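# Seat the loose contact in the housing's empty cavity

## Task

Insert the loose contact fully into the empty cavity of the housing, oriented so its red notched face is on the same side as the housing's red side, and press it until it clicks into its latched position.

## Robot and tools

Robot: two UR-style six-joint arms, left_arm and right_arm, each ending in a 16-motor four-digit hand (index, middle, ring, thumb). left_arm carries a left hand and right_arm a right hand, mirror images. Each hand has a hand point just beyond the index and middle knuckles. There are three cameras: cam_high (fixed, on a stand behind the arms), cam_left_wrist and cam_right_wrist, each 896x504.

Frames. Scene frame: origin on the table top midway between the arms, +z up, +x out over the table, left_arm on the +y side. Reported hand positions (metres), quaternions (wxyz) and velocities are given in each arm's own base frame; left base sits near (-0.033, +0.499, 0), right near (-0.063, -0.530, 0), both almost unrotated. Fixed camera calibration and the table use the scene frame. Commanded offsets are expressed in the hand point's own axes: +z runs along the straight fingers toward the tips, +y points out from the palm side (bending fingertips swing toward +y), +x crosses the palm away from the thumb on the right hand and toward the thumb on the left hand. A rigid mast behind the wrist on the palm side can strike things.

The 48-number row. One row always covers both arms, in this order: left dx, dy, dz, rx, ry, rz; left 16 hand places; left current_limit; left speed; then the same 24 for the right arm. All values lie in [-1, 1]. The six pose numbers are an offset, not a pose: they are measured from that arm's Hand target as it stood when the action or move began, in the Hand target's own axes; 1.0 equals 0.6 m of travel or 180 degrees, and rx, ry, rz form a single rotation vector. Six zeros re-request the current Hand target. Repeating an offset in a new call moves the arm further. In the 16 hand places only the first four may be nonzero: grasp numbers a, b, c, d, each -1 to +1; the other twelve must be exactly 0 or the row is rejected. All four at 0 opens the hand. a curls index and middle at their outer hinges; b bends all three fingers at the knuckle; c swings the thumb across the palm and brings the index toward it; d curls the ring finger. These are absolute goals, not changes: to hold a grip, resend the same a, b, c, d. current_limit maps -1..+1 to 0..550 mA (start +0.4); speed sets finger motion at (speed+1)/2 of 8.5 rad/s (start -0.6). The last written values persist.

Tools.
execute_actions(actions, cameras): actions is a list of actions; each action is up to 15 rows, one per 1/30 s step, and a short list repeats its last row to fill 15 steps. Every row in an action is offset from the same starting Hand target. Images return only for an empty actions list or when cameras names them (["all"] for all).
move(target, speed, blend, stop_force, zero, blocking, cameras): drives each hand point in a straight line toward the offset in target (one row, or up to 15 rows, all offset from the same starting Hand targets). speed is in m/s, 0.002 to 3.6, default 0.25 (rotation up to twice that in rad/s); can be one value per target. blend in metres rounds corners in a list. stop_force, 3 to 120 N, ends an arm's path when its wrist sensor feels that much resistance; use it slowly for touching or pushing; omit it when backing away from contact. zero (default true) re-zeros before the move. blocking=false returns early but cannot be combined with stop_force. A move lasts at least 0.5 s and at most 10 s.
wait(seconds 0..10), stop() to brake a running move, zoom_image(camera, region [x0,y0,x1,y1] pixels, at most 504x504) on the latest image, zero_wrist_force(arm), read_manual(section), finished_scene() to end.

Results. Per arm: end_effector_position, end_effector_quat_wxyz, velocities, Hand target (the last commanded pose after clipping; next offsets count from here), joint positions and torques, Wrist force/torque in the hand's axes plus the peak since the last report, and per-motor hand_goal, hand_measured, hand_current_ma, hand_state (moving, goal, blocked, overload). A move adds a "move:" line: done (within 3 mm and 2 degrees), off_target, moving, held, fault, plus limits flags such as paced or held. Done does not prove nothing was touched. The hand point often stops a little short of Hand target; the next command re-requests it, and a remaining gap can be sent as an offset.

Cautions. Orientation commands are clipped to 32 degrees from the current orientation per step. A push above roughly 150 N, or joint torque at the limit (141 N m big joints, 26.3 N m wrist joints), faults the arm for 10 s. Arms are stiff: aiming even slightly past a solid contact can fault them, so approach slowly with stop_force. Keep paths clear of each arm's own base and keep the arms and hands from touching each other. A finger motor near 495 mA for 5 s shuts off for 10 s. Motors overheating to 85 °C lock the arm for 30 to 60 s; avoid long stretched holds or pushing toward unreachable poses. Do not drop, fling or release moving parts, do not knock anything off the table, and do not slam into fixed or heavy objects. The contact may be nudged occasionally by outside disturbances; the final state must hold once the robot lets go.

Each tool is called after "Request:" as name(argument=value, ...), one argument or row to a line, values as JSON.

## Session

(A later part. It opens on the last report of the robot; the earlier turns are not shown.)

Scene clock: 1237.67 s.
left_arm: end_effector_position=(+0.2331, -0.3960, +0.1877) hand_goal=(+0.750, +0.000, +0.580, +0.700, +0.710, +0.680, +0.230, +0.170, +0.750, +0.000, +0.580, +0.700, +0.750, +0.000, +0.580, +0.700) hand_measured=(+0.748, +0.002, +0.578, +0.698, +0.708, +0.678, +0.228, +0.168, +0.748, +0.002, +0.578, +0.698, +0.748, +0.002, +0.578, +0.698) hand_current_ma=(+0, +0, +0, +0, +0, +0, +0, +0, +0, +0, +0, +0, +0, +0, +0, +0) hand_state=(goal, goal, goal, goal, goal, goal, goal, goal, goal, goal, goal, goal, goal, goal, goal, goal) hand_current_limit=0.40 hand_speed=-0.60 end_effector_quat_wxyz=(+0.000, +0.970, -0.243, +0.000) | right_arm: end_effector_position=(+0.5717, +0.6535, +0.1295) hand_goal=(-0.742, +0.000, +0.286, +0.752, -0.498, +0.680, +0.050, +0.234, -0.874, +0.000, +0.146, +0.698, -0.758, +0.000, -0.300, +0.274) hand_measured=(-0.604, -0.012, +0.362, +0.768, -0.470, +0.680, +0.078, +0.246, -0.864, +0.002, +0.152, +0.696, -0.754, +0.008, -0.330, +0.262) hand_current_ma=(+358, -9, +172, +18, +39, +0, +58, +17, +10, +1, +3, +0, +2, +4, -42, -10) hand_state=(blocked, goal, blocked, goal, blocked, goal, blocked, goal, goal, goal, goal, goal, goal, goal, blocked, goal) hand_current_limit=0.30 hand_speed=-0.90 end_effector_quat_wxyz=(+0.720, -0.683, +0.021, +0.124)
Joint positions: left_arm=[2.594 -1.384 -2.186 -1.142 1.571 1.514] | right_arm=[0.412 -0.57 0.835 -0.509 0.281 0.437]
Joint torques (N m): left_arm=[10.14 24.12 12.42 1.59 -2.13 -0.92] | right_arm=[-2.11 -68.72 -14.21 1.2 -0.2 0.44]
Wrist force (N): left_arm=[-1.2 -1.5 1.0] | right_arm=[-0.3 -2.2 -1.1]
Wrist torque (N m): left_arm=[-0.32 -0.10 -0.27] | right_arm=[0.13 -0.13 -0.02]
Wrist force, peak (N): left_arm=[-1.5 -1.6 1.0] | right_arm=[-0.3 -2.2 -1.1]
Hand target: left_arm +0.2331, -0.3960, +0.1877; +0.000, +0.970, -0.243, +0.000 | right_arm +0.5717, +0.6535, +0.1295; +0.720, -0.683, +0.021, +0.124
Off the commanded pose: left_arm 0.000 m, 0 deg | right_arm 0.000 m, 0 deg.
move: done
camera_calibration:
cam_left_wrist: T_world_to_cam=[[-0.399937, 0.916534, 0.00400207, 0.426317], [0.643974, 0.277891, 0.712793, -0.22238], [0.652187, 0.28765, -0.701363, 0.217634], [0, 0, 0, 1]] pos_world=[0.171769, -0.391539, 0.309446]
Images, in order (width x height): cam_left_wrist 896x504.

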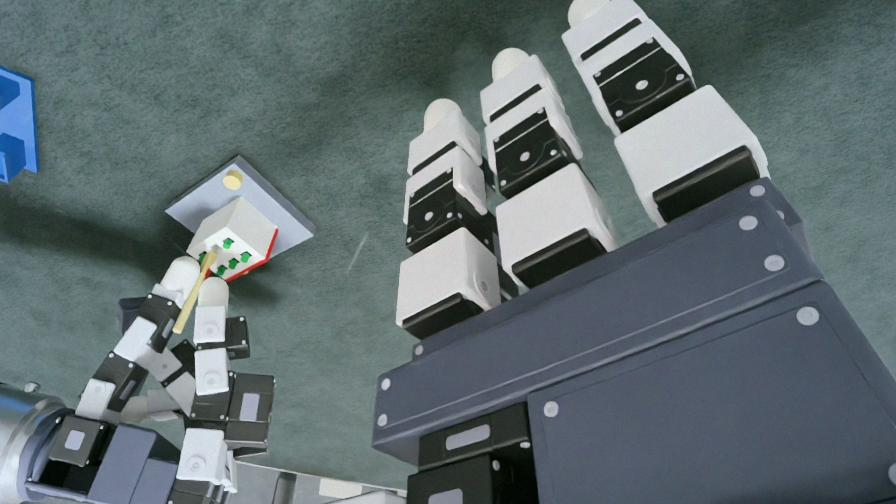

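Request:
move(
  target=[
    [0,0,0,0,0,0,0,0,0,0,0,0,0,0,0,0,0,0,0,0,0,0,0.4,-0.6,-0.0017,-0.0082,0.0005,0,0,0,0.15,0.97,0.72,0.55,0,0,0,0,0,0,0,0,0,0,0,0,0.3,-0.9],
    [0,0,0,0,0,0,0,0,0,0,0,0,0,0,0,0,0,0,0,0,0,0,0.4,-0.6,-0.0098,-0.0062,0.0043,0,0,0,0.15,0.97,0.72,0.55,0,0,0,0,0,0,0,0,0,0,0,0,0.3,-0.9],
  ],
  speed=0.02,
  cameras=["cam_left_wrist"],
)

Request:
zoom_image(
  camera="cam_left_wrist",
  region=[185, 215, 255, 285],
)

Scene clock: 1255.63 s.
left_arm: end_effector_position=(+0.2331, -0.3960, +0.1877) hand_goal=(+0.750, +0.000, +0.580, +0.700, +0.710, +0.680, +0.230, +0.170, +0.750, +0.000, +0.580, +0.700, +0.750, +0.000, +0.580, +0.700) hand_measured=(+0.748, +0.002, +0.578, +0.698, +0.708, +0.678, +0.228, +0.168, +0.748, +0.002, +0.578, +0.698, +0.748, +0.002, +0.578, +0.698) hand_current_ma=(+0, +0, +0, +0, +0, +0, +0, +0, +0, +0, +0, +0, +0, +0, +0, +0) hand_state=(goal, goal, goal, goal, goal, goal, goal, goal, goal, goal, goal, goal, goal, goal, goal, goal) hand_current_limit=0.40 hand_speed=-0.60 end_effector_quat_wxyz=(+0.000, +0.970, -0.243, +0.000) | right_arm: end_effector_position=(+0.5664, +0.6551, +0.1345) hand_goal=(-0.742, +0.000, +0.286, +0.752, -0.498, +0.680, +0.050, +0.234, -0.874, +0.000, +0.146, +0.698, -0.758, +0.000, -0.300, +0.274) hand_measured=(-0.604, -0.012, +0.362, +0.768, -0.472, +0.680, +0.078, +0.246, -0.864, +0.002, +0.152, +0.696, -0.754, +0.008, -0.330, +0.262) hand_current_ma=(+357, -9, +172, +18, +38, +0, +58, +19, +9, +1, +3, +0, +2, +4, -42, -10) hand_state=(blocked, goal, blocked, goal, blocked, goal, blocked, goal, goal, goal, goal, goal, goal, goal, blocked, goal) hand_current_limit=0.30 hand_speed=-0.90 end_effector_quat_wxyz=(+0.720, -0.683, +0.021, +0.124)
Joint positions: left_arm=[2.594 -1.384 -2.186 -1.142 1.571 1.514] | right_arm=[0.417 -0.585 0.849 -0.505 0.286 0.432]
Joint torques (N m): left_arm=[10.59 24.45 12.62 1.52 -2.23 -0.45] | right_arm=[-4.27 -55.58 -26.86 -2.17 0.32 0.93]
Wrist force (N): left_arm=[-1.4 -1.6 0.9] | right_arm=[0.1 0.2 -1.4]
Wrist torque (N m): left_arm=[-0.33 -0.08 -0.28] | right_arm=[0.27 -0.16 0.02]
Wrist force, peak (N): left_arm=[-1.4 -1.6 1.1] | right_arm=[-0.3 -2.2 -0.9]
Hand target: left_arm +0.2331, -0.3960, +0.1877; +0.000, +0.970, -0.243, +0.000 | right_arm +0.5664, +0.6550, +0.1345; +0.720, -0.683, +0.021, +0.124
Off the commanded pose: left_arm 0.000 m, 0 deg | right_arm 0.000 m, 0 deg.
move: done
camera_calibration:
cam_left_wrist: T_world_to_cam=[[-0.399937, 0.916534, 0.00400207, 0.426317], [0.643974, 0.277891, 0.712793, -0.22238], [0.652187, 0.28765, -0.701363, 0.217634], [0, 0, 0, 1]] pos_world=[0.171769, -0.391539, 0.309446]
Images, in order (width x height): cam_left_wrist 896x504.

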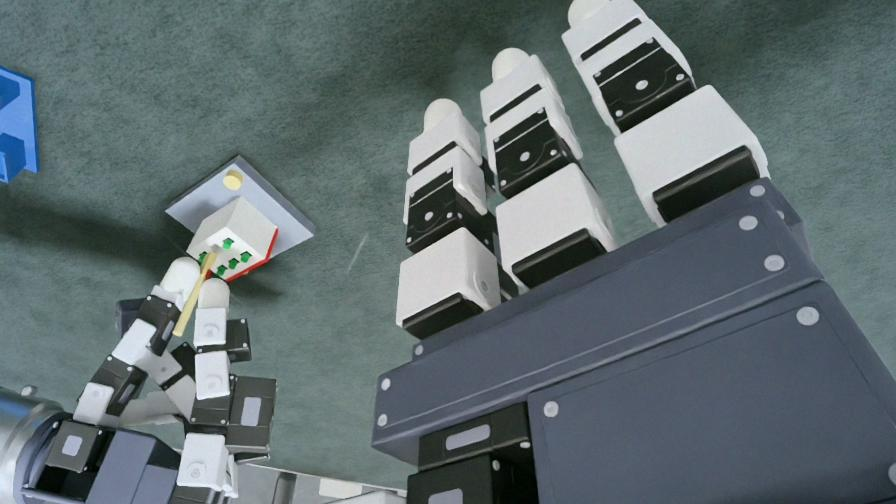

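Scaled by 7.200 from the camera's 896x504 image, which has a finer 1280x720 frame.

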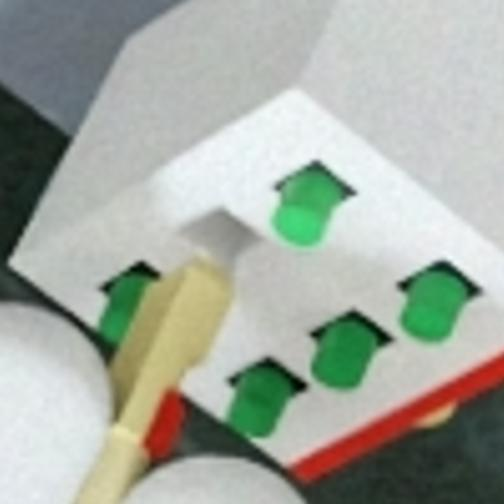

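Request:
move(
  target=[0,0,0,0,0,0,0,0,0,0,0,0,0,0,0,0,0,0,0,0,0,0,0.4,-0.6,0.0031,0.0147,-0.001,0,0,0,0.15,0.97,0.72,0.55,0,0,0,0,0,0,0,0,0,0,0,0,0.3,-0.9],
  speed=0.01,
  stop_force=3,
  cameras=["cam_left_wrist"],
)

Request:
zoom_image(
  camera="cam_left_wrist",
  region=[185, 215, 255, 285],
)

Scene clock: 1266.13 s.
left_arm: end_effector_position=(+0.2331, -0.3960, +0.1877) hand_goal=(+0.750, +0.000, +0.580, +0.700, +0.710, +0.680, +0.230, +0.170, +0.750, +0.000, +0.580, +0.700, +0.750, +0.000, +0.580, +0.700) hand_measured=(+0.748, +0.002, +0.578, +0.698, +0.708, +0.678, +0.228, +0.168, +0.748, +0.002, +0.578, +0.698, +0.748, +0.002, +0.578, +0.698) hand_current_ma=(+0, +0, +0, +0, +0, +0, +0, +0, +0, +0, +0, +0, +0, +0, +0, +0) hand_state=(goal, goal, goal, goal, goal, goal, goal, goal, goal, goal, goal, goal, goal, goal, goal, goal) hand_current_limit=0.40 hand_speed=-0.60 end_effector_quat_wxyz=(+0.000, +0.970, -0.243, +0.000) | right_arm: end_effector_position=(+0.5665, +0.6550, +0.1254) hand_goal=(-0.742, +0.000, +0.286, +0.752, -0.498, +0.680, +0.050, +0.234, -0.874, +0.000, +0.146, +0.698, -0.758, +0.000, -0.300, +0.274) hand_measured=(-0.604, -0.012, +0.362, +0.768, -0.472, +0.680, +0.078, +0.248, -0.864, +0.002, +0.152, +0.696, -0.754, +0.008, -0.330, +0.262) hand_current_ma=(+358, -9, +172, +18, +38, +0, +58, +19, +9, +1, +3, +0, +2, +4, -42, -10) hand_state=(blocked, goal, blocked, goal, blocked, goal, blocked, goal, goal, goal, goal, goal, goal, goal, blocked, goal) hand_current_limit=0.30 hand_speed=-0.90 end_effector_quat_wxyz=(+0.720, -0.683, +0.021, +0.124)
Joint positions: left_arm=[2.594 -1.384 -2.186 -1.142 1.571 1.514] | right_arm=[0.417 -0.577 0.858 -0.521 0.285 0.433]
Joint torques (N m): left_arm=[9.78 23.36 12.86 1.72 -2.29 -0.31] | right_arm=[-12.14 -63.17 -21.11 0.67 -1.5 1.2]
Wrist force (N): left_arm=[-1.0 -1.5 0.9] | right_arm=[-0.3 -0.3 -0.6]
Wrist torque (N m): left_arm=[-0.30 -0.12 -0.25] | right_arm=[0.26 -0.11 0.01]
Wrist force, peak (N): left_arm=[-1.5 -1.7 1.0] | right_arm=[0.2 0.1 -1.4]
Hand target: left_arm +0.2331, -0.3960, +0.1877; +0.000, +0.970, -0.243, +0.000 | right_arm +0.5665, +0.6550, +0.1254; +0.720, -0.683, +0.021, +0.124
Off the commanded pose: left_arm 0.000 m, 0 deg | right_arm 0.000 m, 0 deg.
move: done
camera_calibration:
cam_left_wrist: T_world_to_cam=[[-0.399937, 0.916534, 0.00400207, 0.426317], [0.643974, 0.277891, 0.712793, -0.22238], [0.652187, 0.28765, -0.701363, 0.217634], [0, 0, 0, 1]] pos_world=[0.171769, -0.391539, 0.309446]
Images, in order (width x height): cam_left_wrist 896x504.

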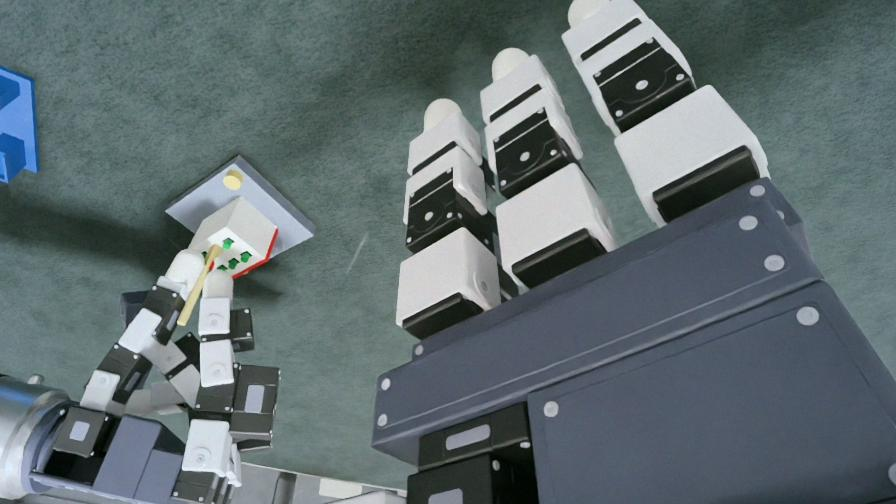

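Scaled by 7.200 from the camera's 896x504 image, which has a finer 1280x720 frame.

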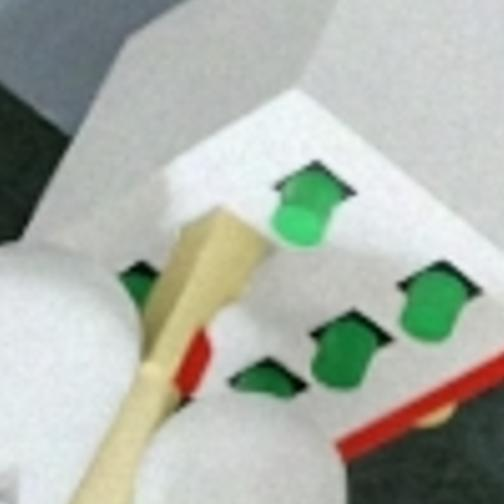

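Request:
move(
  target=[0,0,0,0,0,0,0,0,0,0,0,0,0,0,0,0,0,0,0,0,0,0,0.4,-0.6,0.0027,0.013,-0.0009,0,0,0,0.15,0.97,0.72,0.55,0,0,0,0,0,0,0,0,0,0,0,0,0.3,-0.9],
  speed=0.01,
  stop_force=3,
  cameras=["cam_left_wrist"],
)

Request:
zoom_image(
  camera="cam_left_wrist",
  region=[165, 200, 265, 320],
)

Scene clock: 1278.53 s.
left_arm: end_effector_position=(+0.2331, -0.3960, +0.1877) hand_goal=(+0.750, +0.000, +0.580, +0.700, +0.710, +0.680, +0.230, +0.170, +0.750, +0.000, +0.580, +0.700, +0.750, +0.000, +0.580, +0.700) hand_measured=(+0.748, +0.002, +0.578, +0.698, +0.708, +0.678, +0.228, +0.168, +0.748, +0.002, +0.578, +0.698, +0.748, +0.002, +0.578, +0.698) hand_current_ma=(+0, +0, +0, +0, +0, +0, +0, +0, +0, +0, +0, +0, +0, +0, +0, +0) hand_state=(goal, goal, goal, goal, goal, goal, goal, goal, goal, goal, goal, goal, goal, goal, goal, goal) hand_current_limit=0.40 hand_speed=-0.60 end_effector_quat_wxyz=(+0.000, +0.970, -0.243, +0.000) | right_arm: end_effector_position=(+0.5665, +0.6550, +0.1182) hand_goal=(-0.742, +0.000, +0.286, +0.752, -0.498, +0.680, +0.050, +0.234, -0.874, +0.000, +0.146, +0.698, -0.758, +0.000, -0.300, +0.274) hand_measured=(-0.604, +0.002, +0.362, +0.772, -0.472, +0.682, +0.078, +0.248, -0.864, +0.002, +0.152, +0.696, -0.754, +0.008, -0.330, +0.262) hand_current_ma=(+357, +1, +172, +22, +36, +0, +58, +19, +9, +1, +3, +0, +2, +4, -42, -10) hand_state=(blocked, goal, blocked, goal, blocked, goal, blocked, goal, goal, goal, goal, goal, goal, goal, blocked, goal) hand_current_limit=0.30 hand_speed=-0.90 end_effector_quat_wxyz=(+0.720, -0.683, +0.021, +0.124)
Joint positions: left_arm=[2.594 -1.384 -2.186 -1.142 1.571 1.514] | right_arm=[0.417 -0.57 0.864 -0.534 0.285 0.432]
Joint torques (N m): left_arm=[10.53 24.1 13.17 1.91 -1.93 -0.22] | right_arm=[-10.48 -70.11 -25.91 0.89 -1.2 -1.04]
Wrist force (N): left_arm=[-1.2 -1.6 0.7] | right_arm=[-1.2 1.0 0.4]
Wrist torque (N m): left_arm=[-0.30 -0.11 -0.26] | right_arm=[0.40 -0.03 0.01]
Wrist force, peak (N): left_arm=[-1.4 -1.8 1.0] | right_arm=[-1.8 -3.3 0.9]
Hand target: left_arm +0.2331, -0.3960, +0.1877; +0.000, +0.970, -0.243, +0.000 | right_arm +0.5665, +0.6550, +0.1182; +0.720, -0.683, +0.021, +0.124 (not the last commanded pose)
Off the commanded pose: left_arm 0.000 m, 0 deg | right_arm 0.001 m, 0 deg.
move: contact (right_arm)
camera_calibration:
cam_left_wrist: T_world_to_cam=[[-0.399937, 0.916534, 0.00400207, 0.426317], [0.643974, 0.277891, 0.712793, -0.22238], [0.652187, 0.28765, -0.701363, 0.217634], [0, 0, 0, 1]] pos_world=[0.171769, -0.391539, 0.309446]
Images, in order (width x height): cam_left_wrist 896x504.

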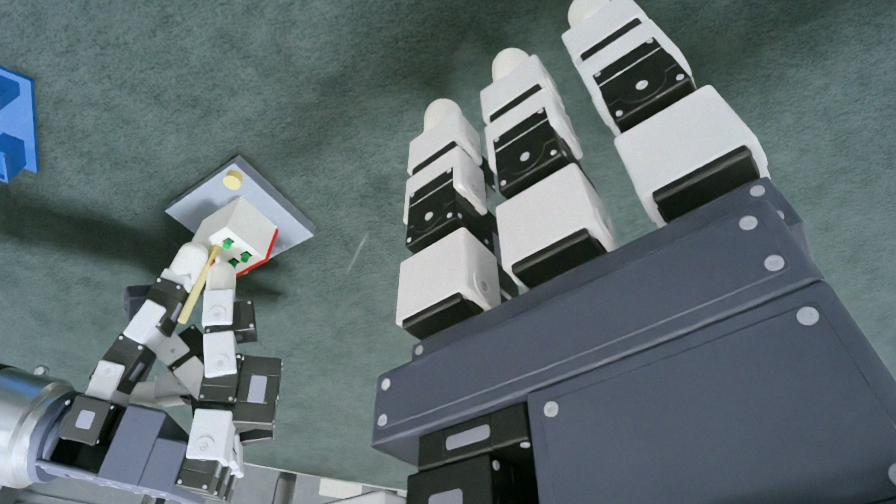

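Scaled by 4.200 from the camera's 896x504 image, which has a finer 1280x720 frame.

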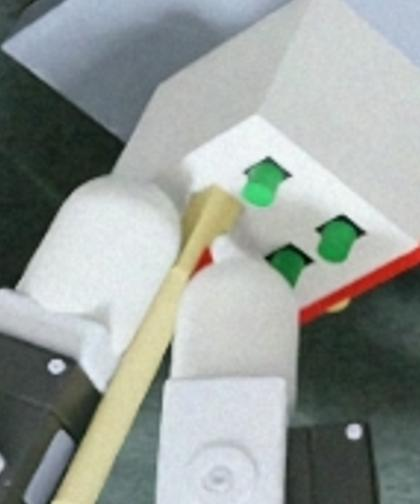

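Request:
zoom_image(
  camera="cam_left_wrist",
  region=[195, 225, 245, 275],
)

Request:
zoom_image(
  camera="cam_left_wrist",
  region=[150, 225, 250, 345],
)

Scaled by 10.080 from the camera's 896x504 image, which has a finer 1280x720 frame.

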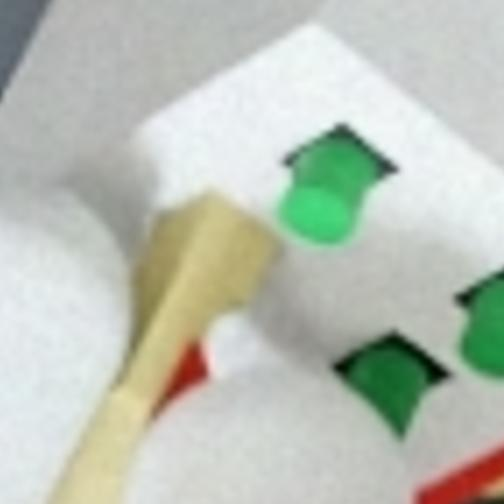

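Scaled by 4.200 from the camera's 896x504 image, which has a finer 1280x720 frame.

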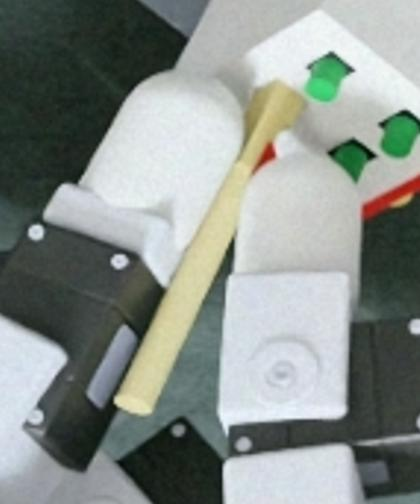

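Request:
zoom_image(
  camera="cam_left_wrist",
  region=[204, 236, 230, 262],
)

Scaled by 19.385 from the camera's 896x504 image, which has a finer 1280x720 frame.

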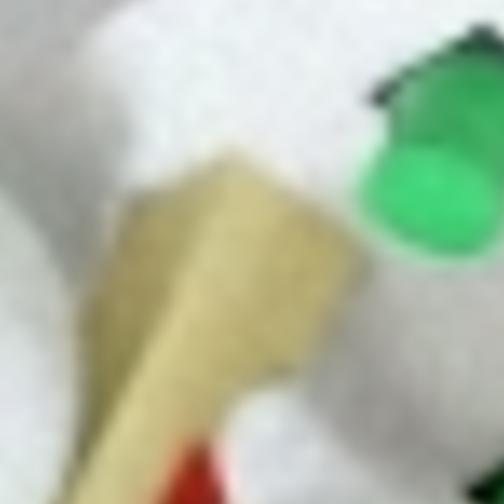

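Request:
move(
  target=[0,0,0,0,0,0,0,0,0,0,0,0,0,0,0,0,0,0,0,0,0,0,0.4,-0.6,-0.0051,-0.0244,0.0017,0,0,0,0.15,0.97,0.72,0.55,0,0,0,0,0,0,0,0,0,0,0,0,0.3,-0.9],
  speed=0.02,
  cameras=["cam_left_wrist"],
)

Request:
zoom_image(
  camera="cam_left_wrist",
  region=[185, 220, 245, 280],
)

Request:
zoom_image(
  camera="cam_left_wrist",
  region=[140, 240, 240, 360],
)

Scene clock: 1337.10 s.
left_arm: end_effector_position=(+0.2331, -0.3960, +0.1877) hand_goal=(+0.750, +0.000, +0.580, +0.700, +0.710, +0.680, +0.230, +0.170, +0.750, +0.000, +0.580, +0.700, +0.750, +0.000, +0.580, +0.700) hand_measured=(+0.748, +0.002, +0.578, +0.698, +0.708, +0.678, +0.228, +0.168, +0.748, +0.002, +0.578, +0.698, +0.748, +0.002, +0.578, +0.698) hand_current_ma=(+0, +0, +0, +0, +0, +0, +0, +0, +0, +0, +0, +0, +0, +0, +0, +0) hand_state=(goal, goal, goal, goal, goal, goal, goal, goal, goal, goal, goal, goal, goal, goal, goal, goal) hand_current_limit=0.40 hand_speed=-0.60 end_effector_quat_wxyz=(+0.000, +0.970, -0.243, +0.000) | right_arm: end_effector_position=(+0.5665, +0.6550, +0.1334) hand_goal=(-0.742, +0.000, +0.286, +0.752, -0.498, +0.680, +0.050, +0.234, -0.874, +0.000, +0.146, +0.698, -0.758, +0.000, -0.300, +0.274) hand_measured=(-0.612, +0.008, +0.362, +0.772, -0.488, +0.682, +0.078, +0.248, -0.864, +0.002, +0.152, +0.696, -0.754, +0.008, -0.330, +0.262) hand_current_ma=(+358, +4, +172, +24, +9, +0, +58, +19, +9, +1, +3, +0, +2, +4, -42, -10) hand_state=(blocked, goal, blocked, blocked, goal, goal, blocked, goal, goal, goal, goal, goal, goal, goal, blocked, goal) hand_current_limit=0.30 hand_speed=-0.90 end_effector_quat_wxyz=(+0.720, -0.683, +0.021, +0.124)
Joint positions: left_arm=[2.594 -1.384 -2.186 -1.142 1.571 1.514] | right_arm=[0.417 -0.583 0.85 -0.506 0.285 0.433]
Joint torques (N m): left_arm=[8.82 24.18 13.39 1.5 -2.18 0.1] | right_arm=[-2.42 -56.77 -21.62 -1.17 1.34 -1.42]
Motor temperatures (°C): left_arm=[32 35 31 37 45 37] | right_arm=[31 32 35 31 37 35]
Wrist force (N): left_arm=[-1.2 -1.3 0.7] | right_arm=[-0.9 2.0 -0.9]
Wrist torque (N m): left_arm=[-0.26 -0.10 -0.28] | right_arm=[0.42 -0.08 0.01]
Wrist force, peak (N): left_arm=[-1.5 -1.5 0.7] | right_arm=[-0.9 2.4 -0.9]
Hand target: left_arm +0.2331, -0.3960, +0.1877; +0.000, +0.970, -0.243, +0.000 | right_arm +0.5665, +0.6550, +0.1332; +0.720, -0.683, +0.021, +0.124
Off the commanded pose: left_arm 0.000 m, 0 deg | right_arm 0.000 m, 0 deg.
move: done
camera_calibration:
cam_left_wrist: T_world_to_cam=[[-0.399937, 0.916534, 0.00400207, 0.426317], [0.643974, 0.277891, 0.712793, -0.22238], [0.652187, 0.28765, -0.701363, 0.217634], [0, 0, 0, 1]] pos_world=[0.171769, -0.391539, 0.309446]
Images, in order (width x height): cam_left_wrist 896x504.

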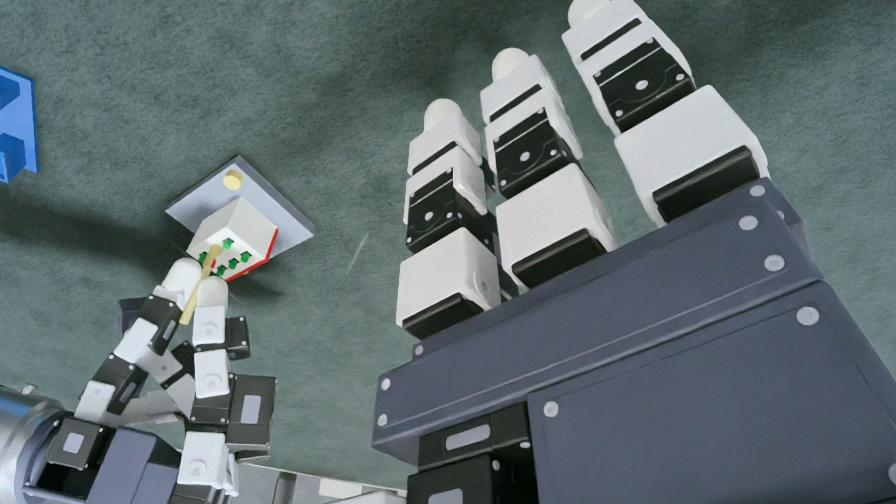

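Scaled by 8.400 from the camera's 896x504 image, which has a finer 1280x720 frame.

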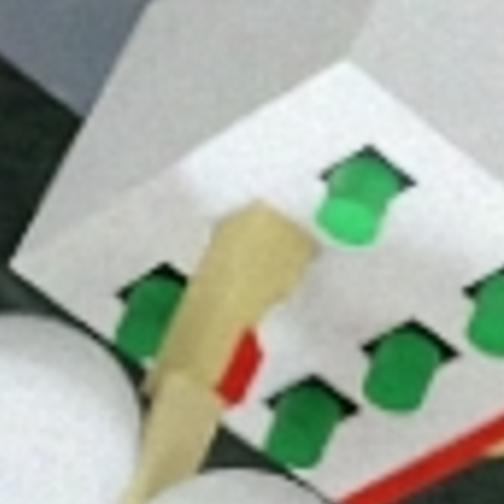

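Scaled by 4.200 from the camera's 896x504 image, which has a finer 1280x720 frame.

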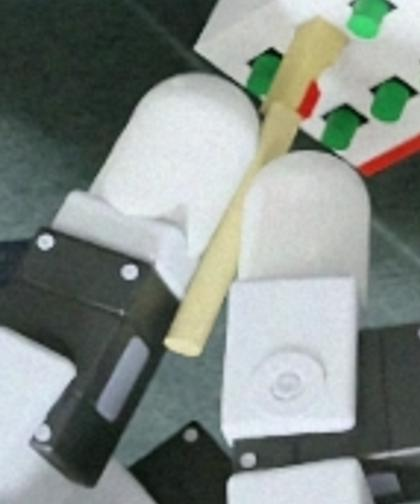

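Request:
zoom_image(
  camera="cam_left_wrist",
  region=[198, 236, 230, 272],
)

Request:
zoom_image(
  camera="cam_high",
  region=[450, 190, 530, 270],
)

Scaled by 14.000 from the camera's 896x504 image, which has a finer 1280x720 frame.

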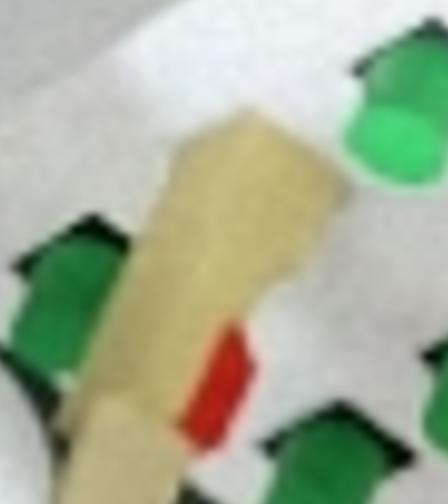

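This scene's latest camera images include none from cam_high. They are from: cam_left_wrist. cam_high's image comes with the result of a call that names it in "cameras".

Request:
move(
  target=[0,0,0,0,0,0,0,0,0,0,0,0,0,0,0,0,0,0,0,0,0,0,0.4,-0.6,0,0,0,0,0,0,0.15,1.0,0.72,0.55,0,0,0,0,0,0,0,0,0,0,0,0,0.6,-0.9],
  speed=0.02,
  cameras=["cam_left_wrist", "cam_high"],
)

Request:
zoom_image(
  camera="cam_left_wrist",
  region=[150, 230, 250, 350],
)

Request:
zoom_image(
  camera="cam_high",
  region=[450, 190, 530, 270],
)

Scene clock: 1356.90 s.
left_arm: end_effector_position=(+0.2331, -0.3960, +0.1877) hand_goal=(+0.750, +0.000, +0.580, +0.700, +0.710, +0.680, +0.230, +0.170, +0.750, +0.000, +0.580, +0.700, +0.750, +0.000, +0.580, +0.700) hand_measured=(+0.748, +0.002, +0.578, +0.698, +0.708, +0.678, +0.228, +0.168, +0.748, +0.002, +0.578, +0.698, +0.748, +0.002, +0.578, +0.698) hand_current_ma=(+0, +0, +0, +0, +0, +0, +0, +0, +0, +0, +0, +0, +0, +0, +0, +0) hand_state=(goal, goal, goal, goal, goal, goal, goal, goal, goal, goal, goal, goal, goal, goal, goal, goal) hand_current_limit=0.40 hand_speed=-0.60 end_effector_quat_wxyz=(+0.000, +0.970, -0.243, +0.000) | right_arm: end_effector_position=(+0.5665, +0.6550, +0.1332) hand_goal=(-0.782, +0.000, +0.294, +0.758, -0.498, +0.680, +0.050, +0.240, -0.928, +0.000, +0.140, +0.698, -0.802, +0.000, -0.300, +0.280) hand_measured=(-0.614, +0.008, +0.362, +0.776, -0.488, +0.682, +0.078, +0.248, -0.916, +0.002, +0.146, +0.696, -0.766, +0.012, -0.316, +0.262) hand_current_ma=(+440, +4, +145, +22, +9, +0, +58, +10, +12, +1, +3, +0, +62, +9, -17, -20) hand_state=(blocked, goal, blocked, goal, goal, goal, blocked, goal, goal, goal, goal, goal, blocked, goal, goal, goal) hand_current_limit=0.60 hand_speed=-0.90 end_effector_quat_wxyz=(+0.720, -0.683, +0.021, +0.124)
Joint positions: left_arm=[2.594 -1.384 -2.186 -1.142 1.571 1.514] | right_arm=[0.417 -0.583 0.85 -0.507 0.285 0.432]
Joint torques (N m): left_arm=[9.34 24.55 12.95 1.67 -2.05 0.33] | right_arm=[8.44 -51.89 -13.61 -2.56 1.82 -1.43]
Wrist force (N): left_arm=[-1.3 -1.4 0.6] | right_arm=[-1.0 0.3 -0.4]
Wrist torque (N m): left_arm=[-0.27 -0.10 -0.28] | right_arm=[0.32 -0.07 0.04]
Wrist force, peak (N): left_arm=[-1.4 -1.7 0.8] | right_arm=[-1.0 2.1 -0.9]
Hand target: left_arm +0.2331, -0.3960, +0.1877; +0.000, +0.970, -0.243, +0.000 | right_arm +0.5665, +0.6550, +0.1332; +0.720, -0.683, +0.021, +0.124
Off the commanded pose: left_arm 0.000 m, 0 deg | right_arm 0.000 m, 0 deg.
move: done
camera_calibration:
cam_left_wrist: T_world_to_cam=[[-0.399937, 0.916534, 0.00400207, 0.426317], [0.643974, 0.277891, 0.712793, -0.22238], [0.652187, 0.28765, -0.701363, 0.217634], [0, 0, 0, 1]] pos_world=[0.171769, -0.391539, 0.309446]
Images, in order (width x height): cam_high 896x504, cam_left_wrist 896x504.

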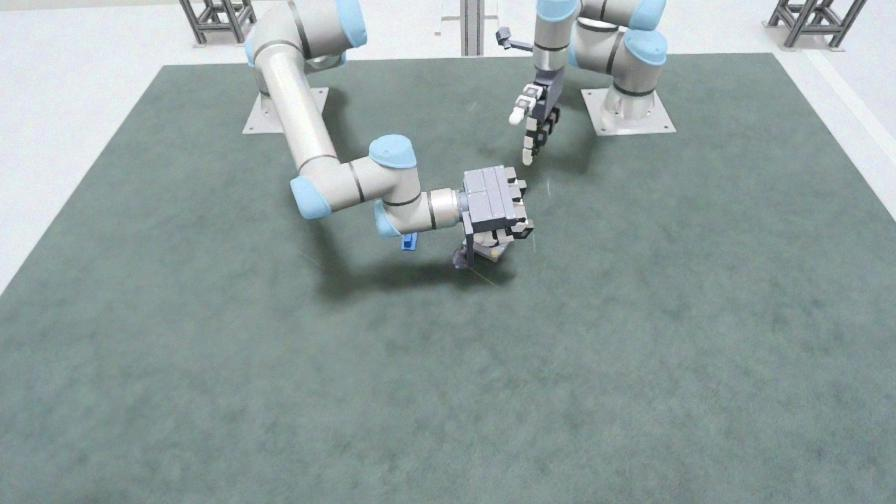

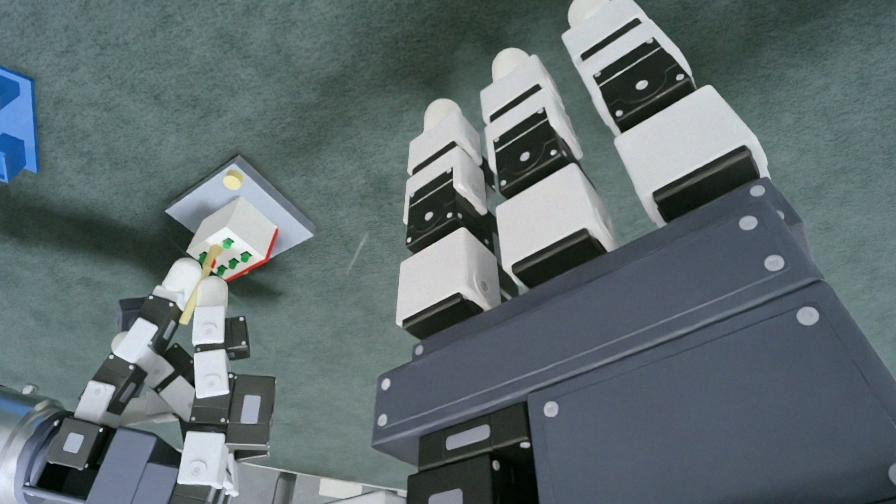

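Scaled by 4.200 from the camera's 896x504 image, which has a finer 1280x720 frame.

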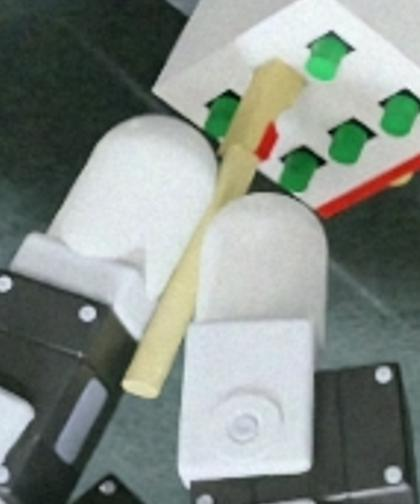

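Scaled by 6.300 from the camera's 896x504 image, which has a finer 1280x720 frame.

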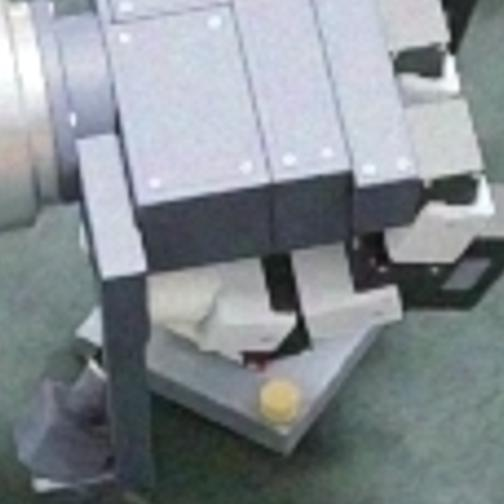

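Request:
move(
  target=[0,0,0,0,0,0,0,0,0,0,0,0,0,0,0,0,0,0,0,0,0,0,0.4,-0.6,0.0034,0.0163,-0.0011,0,0,0,0.15,1.0,0.72,0.55,0,0,0,0,0,0,0,0,0,0,0,0,0.6,-0.9],
  speed=0.01,
  stop_force=7,
  cameras=["cam_left_wrist"],
)

Request:
zoom_image(
  camera="cam_left_wrist",
  region=[150, 230, 250, 350],
)

Scene clock: 1364.10 s.
left_arm: end_effector_position=(+0.2331, -0.3960, +0.1877) hand_goal=(+0.750, +0.000, +0.580, +0.700, +0.710, +0.680, +0.230, +0.170, +0.750, +0.000, +0.580, +0.700, +0.750, +0.000, +0.580, +0.700) hand_measured=(+0.748, +0.002, +0.578, +0.698, +0.708, +0.678, +0.228, +0.168, +0.748, +0.002, +0.578, +0.698, +0.748, +0.002, +0.578, +0.698) hand_current_ma=(+0, +0, +0, +0, +0, +0, +0, +0, +0, +0, +0, +0, +0, +0, +0, +0) hand_state=(goal, goal, goal, goal, goal, goal, goal, goal, goal, goal, goal, goal, goal, goal, goal, goal) hand_current_limit=0.40 hand_speed=-0.60 end_effector_quat_wxyz=(+0.000, +0.970, -0.243, +0.000) | right_arm: end_effector_position=(+0.5665, +0.6551, +0.1231) hand_goal=(-0.782, +0.000, +0.294, +0.758, -0.498, +0.680, +0.050, +0.240, -0.928, +0.000, +0.140, +0.698, -0.802, +0.000, -0.300, +0.280) hand_measured=(-0.620, +0.038, +0.362, +0.776, -0.482, +0.682, +0.078, +0.248, -0.916, +0.002, +0.146, +0.696, -0.766, +0.012, -0.316, +0.262) hand_current_ma=(+440, +51, +145, +22, +18, +0, +58, +10, +12, +1, +3, +0, +62, +9, -17, -20) hand_state=(blocked, blocked, blocked, goal, goal, goal, blocked, goal, goal, goal, goal, goal, blocked, goal, goal, goal) hand_current_limit=0.60 hand_speed=-0.90 end_effector_quat_wxyz=(+0.720, -0.683, +0.021, +0.124)
Joint positions: left_arm=[2.594 -1.384 -2.186 -1.142 1.571 1.514] | right_arm=[0.417 -0.575 0.86 -0.525 0.285 0.432]
Joint torques (N m): left_arm=[9.6 24.02 13.23 1.84 -2.13 0.58] | right_arm=[2.93 -61.5 -21.37 0.56 1.3 0.25]
Wrist force (N): left_arm=[-1.3 -1.4 0.7] | right_arm=[-3.4 -3.0 0.7]
Wrist torque (N m): left_arm=[-0.28 -0.10 -0.28] | right_arm=[0.12 0.12 0.19]
Wrist force, peak (N): left_arm=[-1.6 -1.5 0.7] | right_arm=[-3.4 -3.0 0.7]
Hand target: left_arm +0.2331, -0.3960, +0.1877; +0.000, +0.970, -0.243, +0.000 | right_arm +0.5665, +0.6551, +0.1232; +0.720, -0.683, +0.021, +0.124
Off the commanded pose: left_arm 0.000 m, 0 deg | right_arm 0.000 m, 0 deg.
move: done
camera_calibration:
cam_left_wrist: T_world_to_cam=[[-0.399937, 0.916534, 0.00400207, 0.426317], [0.643974, 0.277891, 0.712793, -0.22238], [0.652187, 0.28765, -0.701363, 0.217634], [0, 0, 0, 1]] pos_world=[0.171769, -0.391539, 0.309446]
Images, in order (width x height): cam_left_wrist 896x504.

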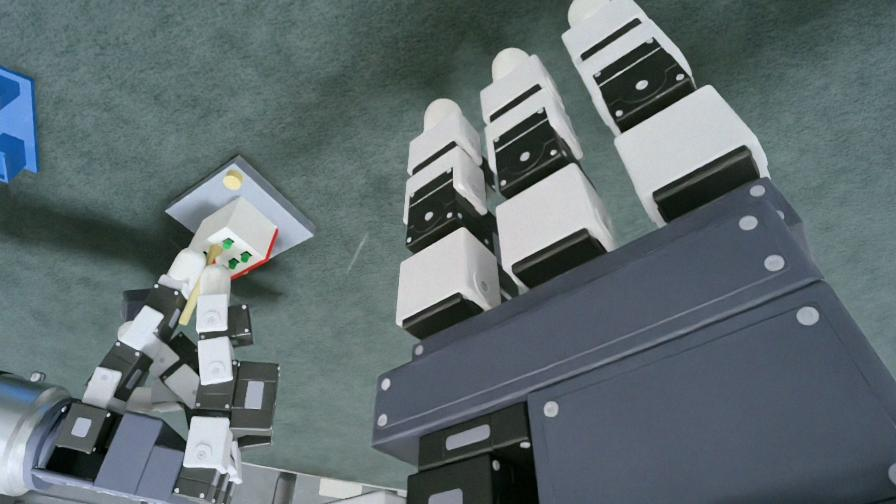

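Scaled by 4.200 from the camera's 896x504 image, which has a finer 1280x720 frame.

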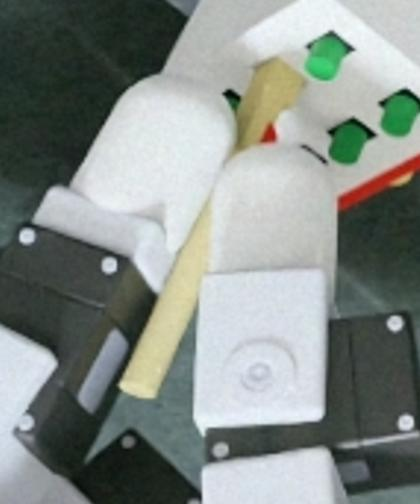

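Request:
move(
  target=[0,0,0,0,0,0,0,0,0,0,0,0,0,0,0,0,0,0,0,0,0,0,0.4,-0.6,0,0,0,0,0,0,0.15,0.7,0.72,0.55,0,0,0,0,0,0,0,0,0,0,0,0,0.3,-0.9],
  speed=0.02,
  cameras=["cam_left_wrist"],
)

Request:
zoom_image(
  camera="cam_left_wrist",
  region=[150, 230, 250, 350],
)

Scene clock: 1414.33 s.
left_arm: end_effector_position=(+0.2331, -0.3960, +0.1877) hand_goal=(+0.750, +0.000, +0.580, +0.700, +0.710, +0.680, +0.230, +0.170, +0.750, +0.000, +0.580, +0.700, +0.750, +0.000, +0.580, +0.700) hand_measured=(+0.748, +0.002, +0.578, +0.698, +0.708, +0.678, +0.228, +0.168, +0.748, +0.002, +0.578, +0.698, +0.748, +0.002, +0.578, +0.698) hand_current_ma=(+0, +0, +0, +0, +0, +0, +0, +0, +0, +0, +0, +0, +0, +0, +0, +0) hand_state=(goal, goal, goal, goal, goal, goal, goal, goal, goal, goal, goal, goal, goal, goal, goal, goal) hand_current_limit=0.40 hand_speed=-0.60 end_effector_quat_wxyz=(+0.000, +0.970, -0.243, +0.000) | right_arm: end_effector_position=(+0.5665, +0.6551, +0.1232) hand_goal=(-0.376, +0.000, +0.204, +0.698, -0.498, +0.680, +0.050, +0.180, -0.402, +0.000, +0.200, +0.698, -0.352, +0.000, -0.300, +0.220) hand_measured=(-0.382, +0.002, +0.208, +0.700, -0.496, +0.682, +0.056, +0.184, -0.408, +0.002, +0.200, +0.696, -0.356, +0.002, -0.300, +0.222) hand_current_ma=(-4, +1, +2, +1, +1, +0, +7, +4, -4, +1, +0, +0, -3, +1, +0, +1) hand_state=(goal, goal, goal, goal, goal, goal, goal, goal, goal, goal, goal, goal, goal, goal, goal, goal) hand_current_limit=0.30 hand_speed=-0.90 end_effector_quat_wxyz=(+0.720, -0.683, +0.021, +0.124)
Joint positions: left_arm=[2.594 -1.384 -2.186 -1.142 1.571 1.514] | right_arm=[0.417 -0.575 0.86 -0.525 0.285 0.432]
Joint torques (N m): left_arm=[10.03 23.14 12.58 1.88 -1.98 0.78] | right_arm=[-3.11 -64.02 -24.02 -1.56 0.88 0.26]
Wrist force (N): left_arm=[-1.3 -1.5 0.7] | right_arm=[0.2 0.2 -1.4]
Wrist torque (N m): left_arm=[-0.28 -0.10 -0.27] | right_arm=[0.18 -0.16 0.02]
Wrist force, peak (N): left_arm=[-1.3 -1.8 0.8] | right_arm=[-3.5 -3.0 1.0]
Hand target: left_arm +0.2331, -0.3960, +0.1877; +0.000, +0.970, -0.243, +0.000 | right_arm +0.5665, +0.6551, +0.1232; +0.720, -0.683, +0.021, +0.124
Off the commanded pose: left_arm 0.000 m, 0 deg | right_arm 0.000 m, 0 deg.
move: done
camera_calibration:
cam_left_wrist: T_world_to_cam=[[-0.399937, 0.916534, 0.00400207, 0.426317], [0.643974, 0.277891, 0.712793, -0.22238], [0.652187, 0.28765, -0.701363, 0.217634], [0, 0, 0, 1]] pos_world=[0.171769, -0.391539, 0.309446]
Images, in order (width x height): cam_left_wrist 896x504.

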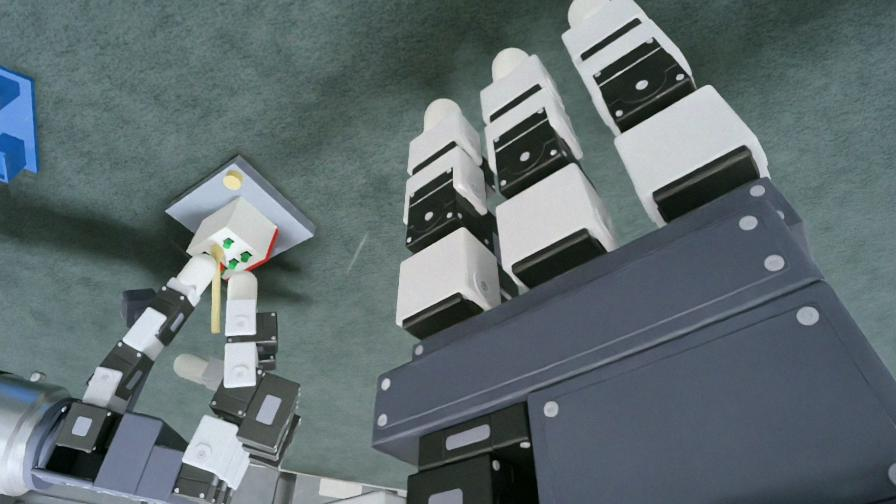

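Scaled by 4.200 from the camera's 896x504 image, which has a finer 1280x720 frame.

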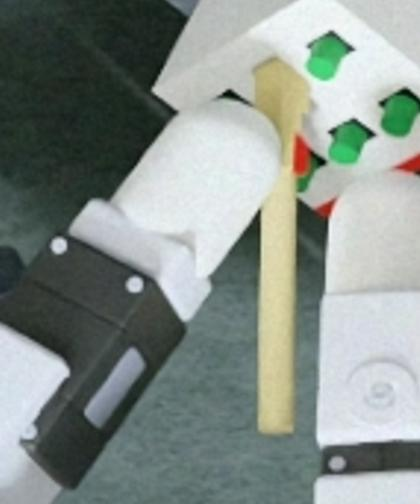

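Request:
move(
  target=[0,0,0,0,0,0,0,0,0,0,0,0,0,0,0,0,0,0,0,0,0,0,0.4,-0.6,0,0,0,0,0,0,0.15,0.9,0.72,0.55,0,0,0,0,0,0,0,0,0,0,0,0,0.2,-0.95],
  speed=0.02,
  cameras=["cam_left_wrist"],
)

Request:
zoom_image(
  camera="cam_left_wrist",
  region=[150, 230, 250, 350],
)

Scene clock: 1434.67 s.
left_arm: end_effector_position=(+0.2331, -0.3960, +0.1877) hand_goal=(+0.750, +0.000, +0.580, +0.700, +0.710, +0.680, +0.230, +0.170, +0.750, +0.000, +0.580, +0.700, +0.750, +0.000, +0.580, +0.700) hand_measured=(+0.748, +0.002, +0.578, +0.698, +0.708, +0.678, +0.228, +0.168, +0.748, +0.002, +0.578, +0.698, +0.748, +0.002, +0.578, +0.698) hand_current_ma=(+0, +0, +0, +0, +0, +0, +0, +0, +0, +0, +0, +0, +0, +0, +0, +0) hand_state=(goal, goal, goal, goal, goal, goal, goal, goal, goal, goal, goal, goal, goal, goal, goal, goal) hand_current_limit=0.40 hand_speed=-0.60 end_effector_quat_wxyz=(+0.000, +0.970, -0.243, +0.000) | right_arm: end_effector_position=(+0.5665, +0.6551, +0.1232) hand_goal=(-0.646, +0.000, +0.264, +0.738, -0.498, +0.680, +0.050, +0.220, -0.752, +0.000, +0.160, +0.698, -0.652, +0.000, -0.300, +0.260) hand_measured=(-0.550, +0.014, +0.292, +0.750, -0.492, +0.682, +0.062, +0.226, -0.744, +0.002, +0.164, +0.696, -0.646, +0.002, -0.300, +0.258) hand_current_ma=(+274, +11, +40, +10, +3, +0, +14, +5, +6, +1, +2, +0, +5, +1, +0, -1) hand_state=(blocked, goal, blocked, goal, goal, goal, goal, goal, goal, goal, goal, goal, goal, goal, goal, goal) hand_current_limit=0.20 hand_speed=-0.95 end_effector_quat_wxyz=(+0.720, -0.683, +0.021, +0.124)
Joint positions: left_arm=[2.594 -1.384 -2.186 -1.142 1.571 1.514] | right_arm=[0.417 -0.575 0.86 -0.525 0.285 0.432]
Joint torques (N m): left_arm=[9.34 23.28 13.36 1.95 -2.14 1] | right_arm=[-10.56 -63.22 -24.18 -2.1 0.36 -1.22]
Wrist force (N): left_arm=[-1.3 -1.4 0.8] | right_arm=[-1.5 -1.5 0.1]
Wrist torque (N m): left_arm=[-0.29 -0.10 -0.27] | right_arm=[0.17 -0.03 0.09]
Wrist force, peak (N): left_arm=[-1.3 -1.7 0.9] | right_arm=[-1.7 -1.4 0.2]
Hand target: left_arm +0.2331, -0.3960, +0.1877; +0.000, +0.970, -0.243, +0.000 | right_arm +0.5665, +0.6551, +0.1232; +0.720, -0.683, +0.021, +0.124
Off the commanded pose: left_arm 0.000 m, 0 deg | right_arm 0.000 m, 0 deg.
move: done
camera_calibration:
cam_left_wrist: T_world_to_cam=[[-0.399937, 0.916534, 0.00400207, 0.426317], [0.643974, 0.277891, 0.712793, -0.22238], [0.652187, 0.28765, -0.701363, 0.217634], [0, 0, 0, 1]] pos_world=[0.171769, -0.391539, 0.309446]
Images, in order (width x height): cam_left_wrist 896x504.

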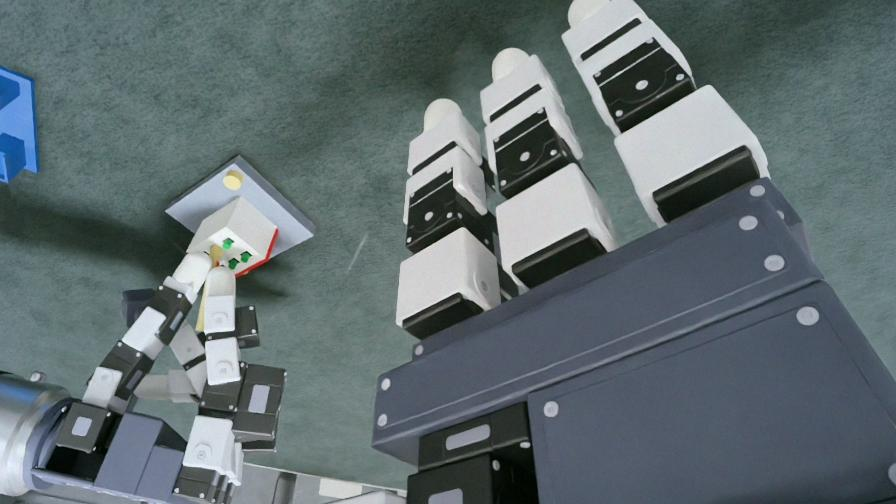

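Scaled by 4.200 from the camera's 896x504 image, which has a finer 1280x720 frame.

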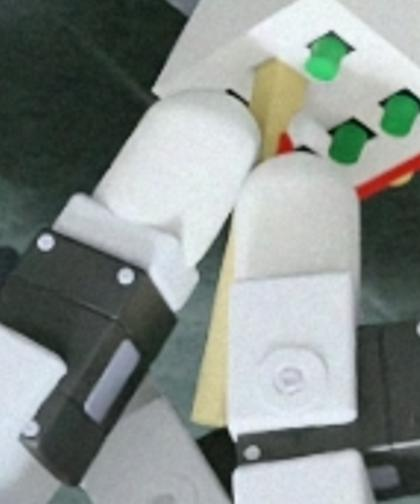

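Request:
move(
  target=[0,0,0,0,0,0,0,0,0,0,0,0,0,0,0,0,0,0,0,0,0,0,0.4,-0.6,0,0.0,-0.01,0,0,0,0.15,0.9,0.72,0.55,0,0,0,0,0,0,0,0,0,0,0,0,0.2,-0.95],
  speed=0.01,
  cameras=["cam_left_wrist"],
)

Request:
zoom_image(
  camera="cam_left_wrist",
  region=[150, 230, 250, 350],
)

Scene clock: 1441.00 s.
left_arm: end_effector_position=(+0.2331, -0.3960, +0.1877) hand_goal=(+0.750, +0.000, +0.580, +0.700, +0.710, +0.680, +0.230, +0.170, +0.750, +0.000, +0.580, +0.700, +0.750, +0.000, +0.580, +0.700) hand_measured=(+0.748, +0.002, +0.578, +0.698, +0.708, +0.678, +0.228, +0.168, +0.748, +0.002, +0.578, +0.698, +0.748, +0.002, +0.578, +0.698) hand_current_ma=(+0, +0, +0, +0, +0, +0, +0, +0, +0, +0, +0, +0, +0, +0, +0, +0) hand_state=(goal, goal, goal, goal, goal, goal, goal, goal, goal, goal, goal, goal, goal, goal, goal, goal) hand_current_limit=0.40 hand_speed=-0.60 end_effector_quat_wxyz=(+0.000, +0.970, -0.243, +0.000) | right_arm: end_effector_position=(+0.5673, +0.6490, +0.1228) hand_goal=(-0.646, +0.000, +0.264, +0.738, -0.498, +0.680, +0.050, +0.220, -0.752, +0.000, +0.160, +0.698, -0.652, +0.000, -0.300, +0.260) hand_measured=(-0.550, +0.036, +0.312, +0.758, -0.498, +0.682, +0.054, +0.222, -0.744, +0.002, +0.164, +0.696, -0.646, +0.002, -0.300, +0.258) hand_current_ma=(+272, +47, +88, +25, +0, +0, +3, +2, +6, +1, +2, +0, +5, +1, +0, -1) hand_state=(blocked, blocked, blocked, blocked, goal, goal, goal, goal, goal, goal, goal, goal, goal, goal, goal, goal) hand_current_limit=0.20 hand_speed=-0.95 end_effector_quat_wxyz=(+0.720, -0.683, +0.021, +0.124)
Joint positions: left_arm=[2.594 -1.384 -2.186 -1.142 1.571 1.514] | right_arm=[0.409 -0.584 0.879 -0.542 0.278 0.439]
Joint torques (N m): left_arm=[8.95 22.88 13.57 2.11 -2.15 1.2] | right_arm=[-5.74 -62.02 -23.69 -2.05 -0.17 0.6]
Wrist force (N): left_arm=[-1.2 -1.5 1.0] | right_arm=[-2.5 -1.0 2.9]
Wrist torque (N m): left_arm=[-0.32 -0.10 -0.27] | right_arm=[0.33 0.08 0.02]
Wrist force, peak (N): left_arm=[-1.5 -1.6 0.8] | right_arm=[-2.5 -1.0 2.9]
Hand target: left_arm +0.2331, -0.3960, +0.1877; +0.000, +0.970, -0.243, +0.000 | right_arm +0.5673, +0.6491, +0.1228; +0.720, -0.683, +0.021, +0.124
Off the commanded pose: left_arm 0.000 m, 0 deg | right_arm 0.000 m, 0 deg.
move: done
camera_calibration:
cam_left_wrist: T_world_to_cam=[[-0.399937, 0.916534, 0.00400207, 0.426317], [0.643974, 0.277891, 0.712793, -0.22238], [0.652187, 0.28765, -0.701363, 0.217634], [0, 0, 0, 1]] pos_world=[0.171769, -0.391539, 0.309446]
Images, in order (width x height): cam_left_wrist 896x504.

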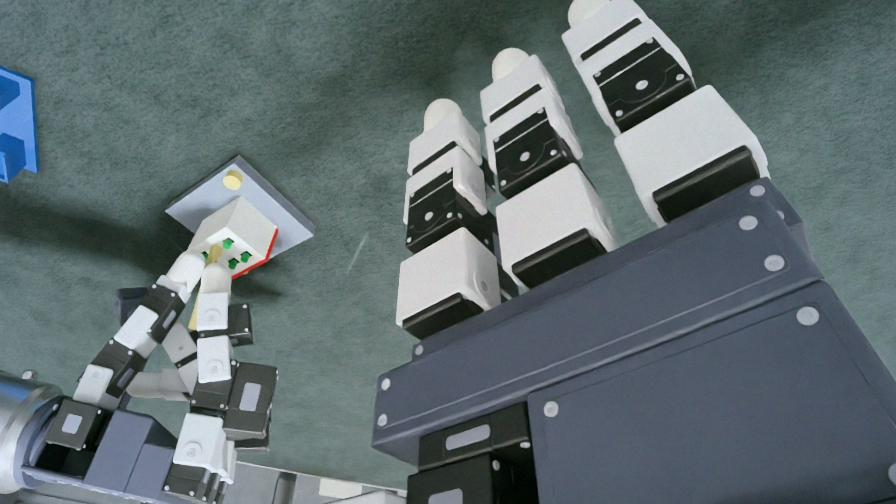

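Scaled by 4.200 from the camera's 896x504 image, which has a finer 1280x720 frame.

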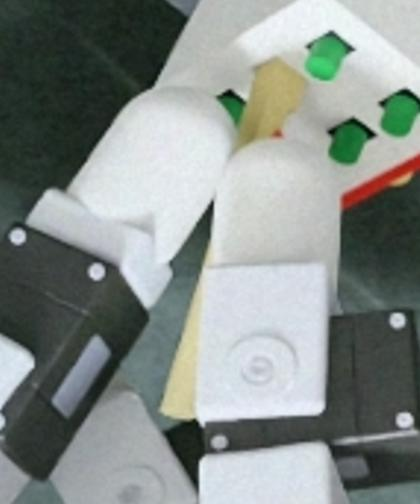

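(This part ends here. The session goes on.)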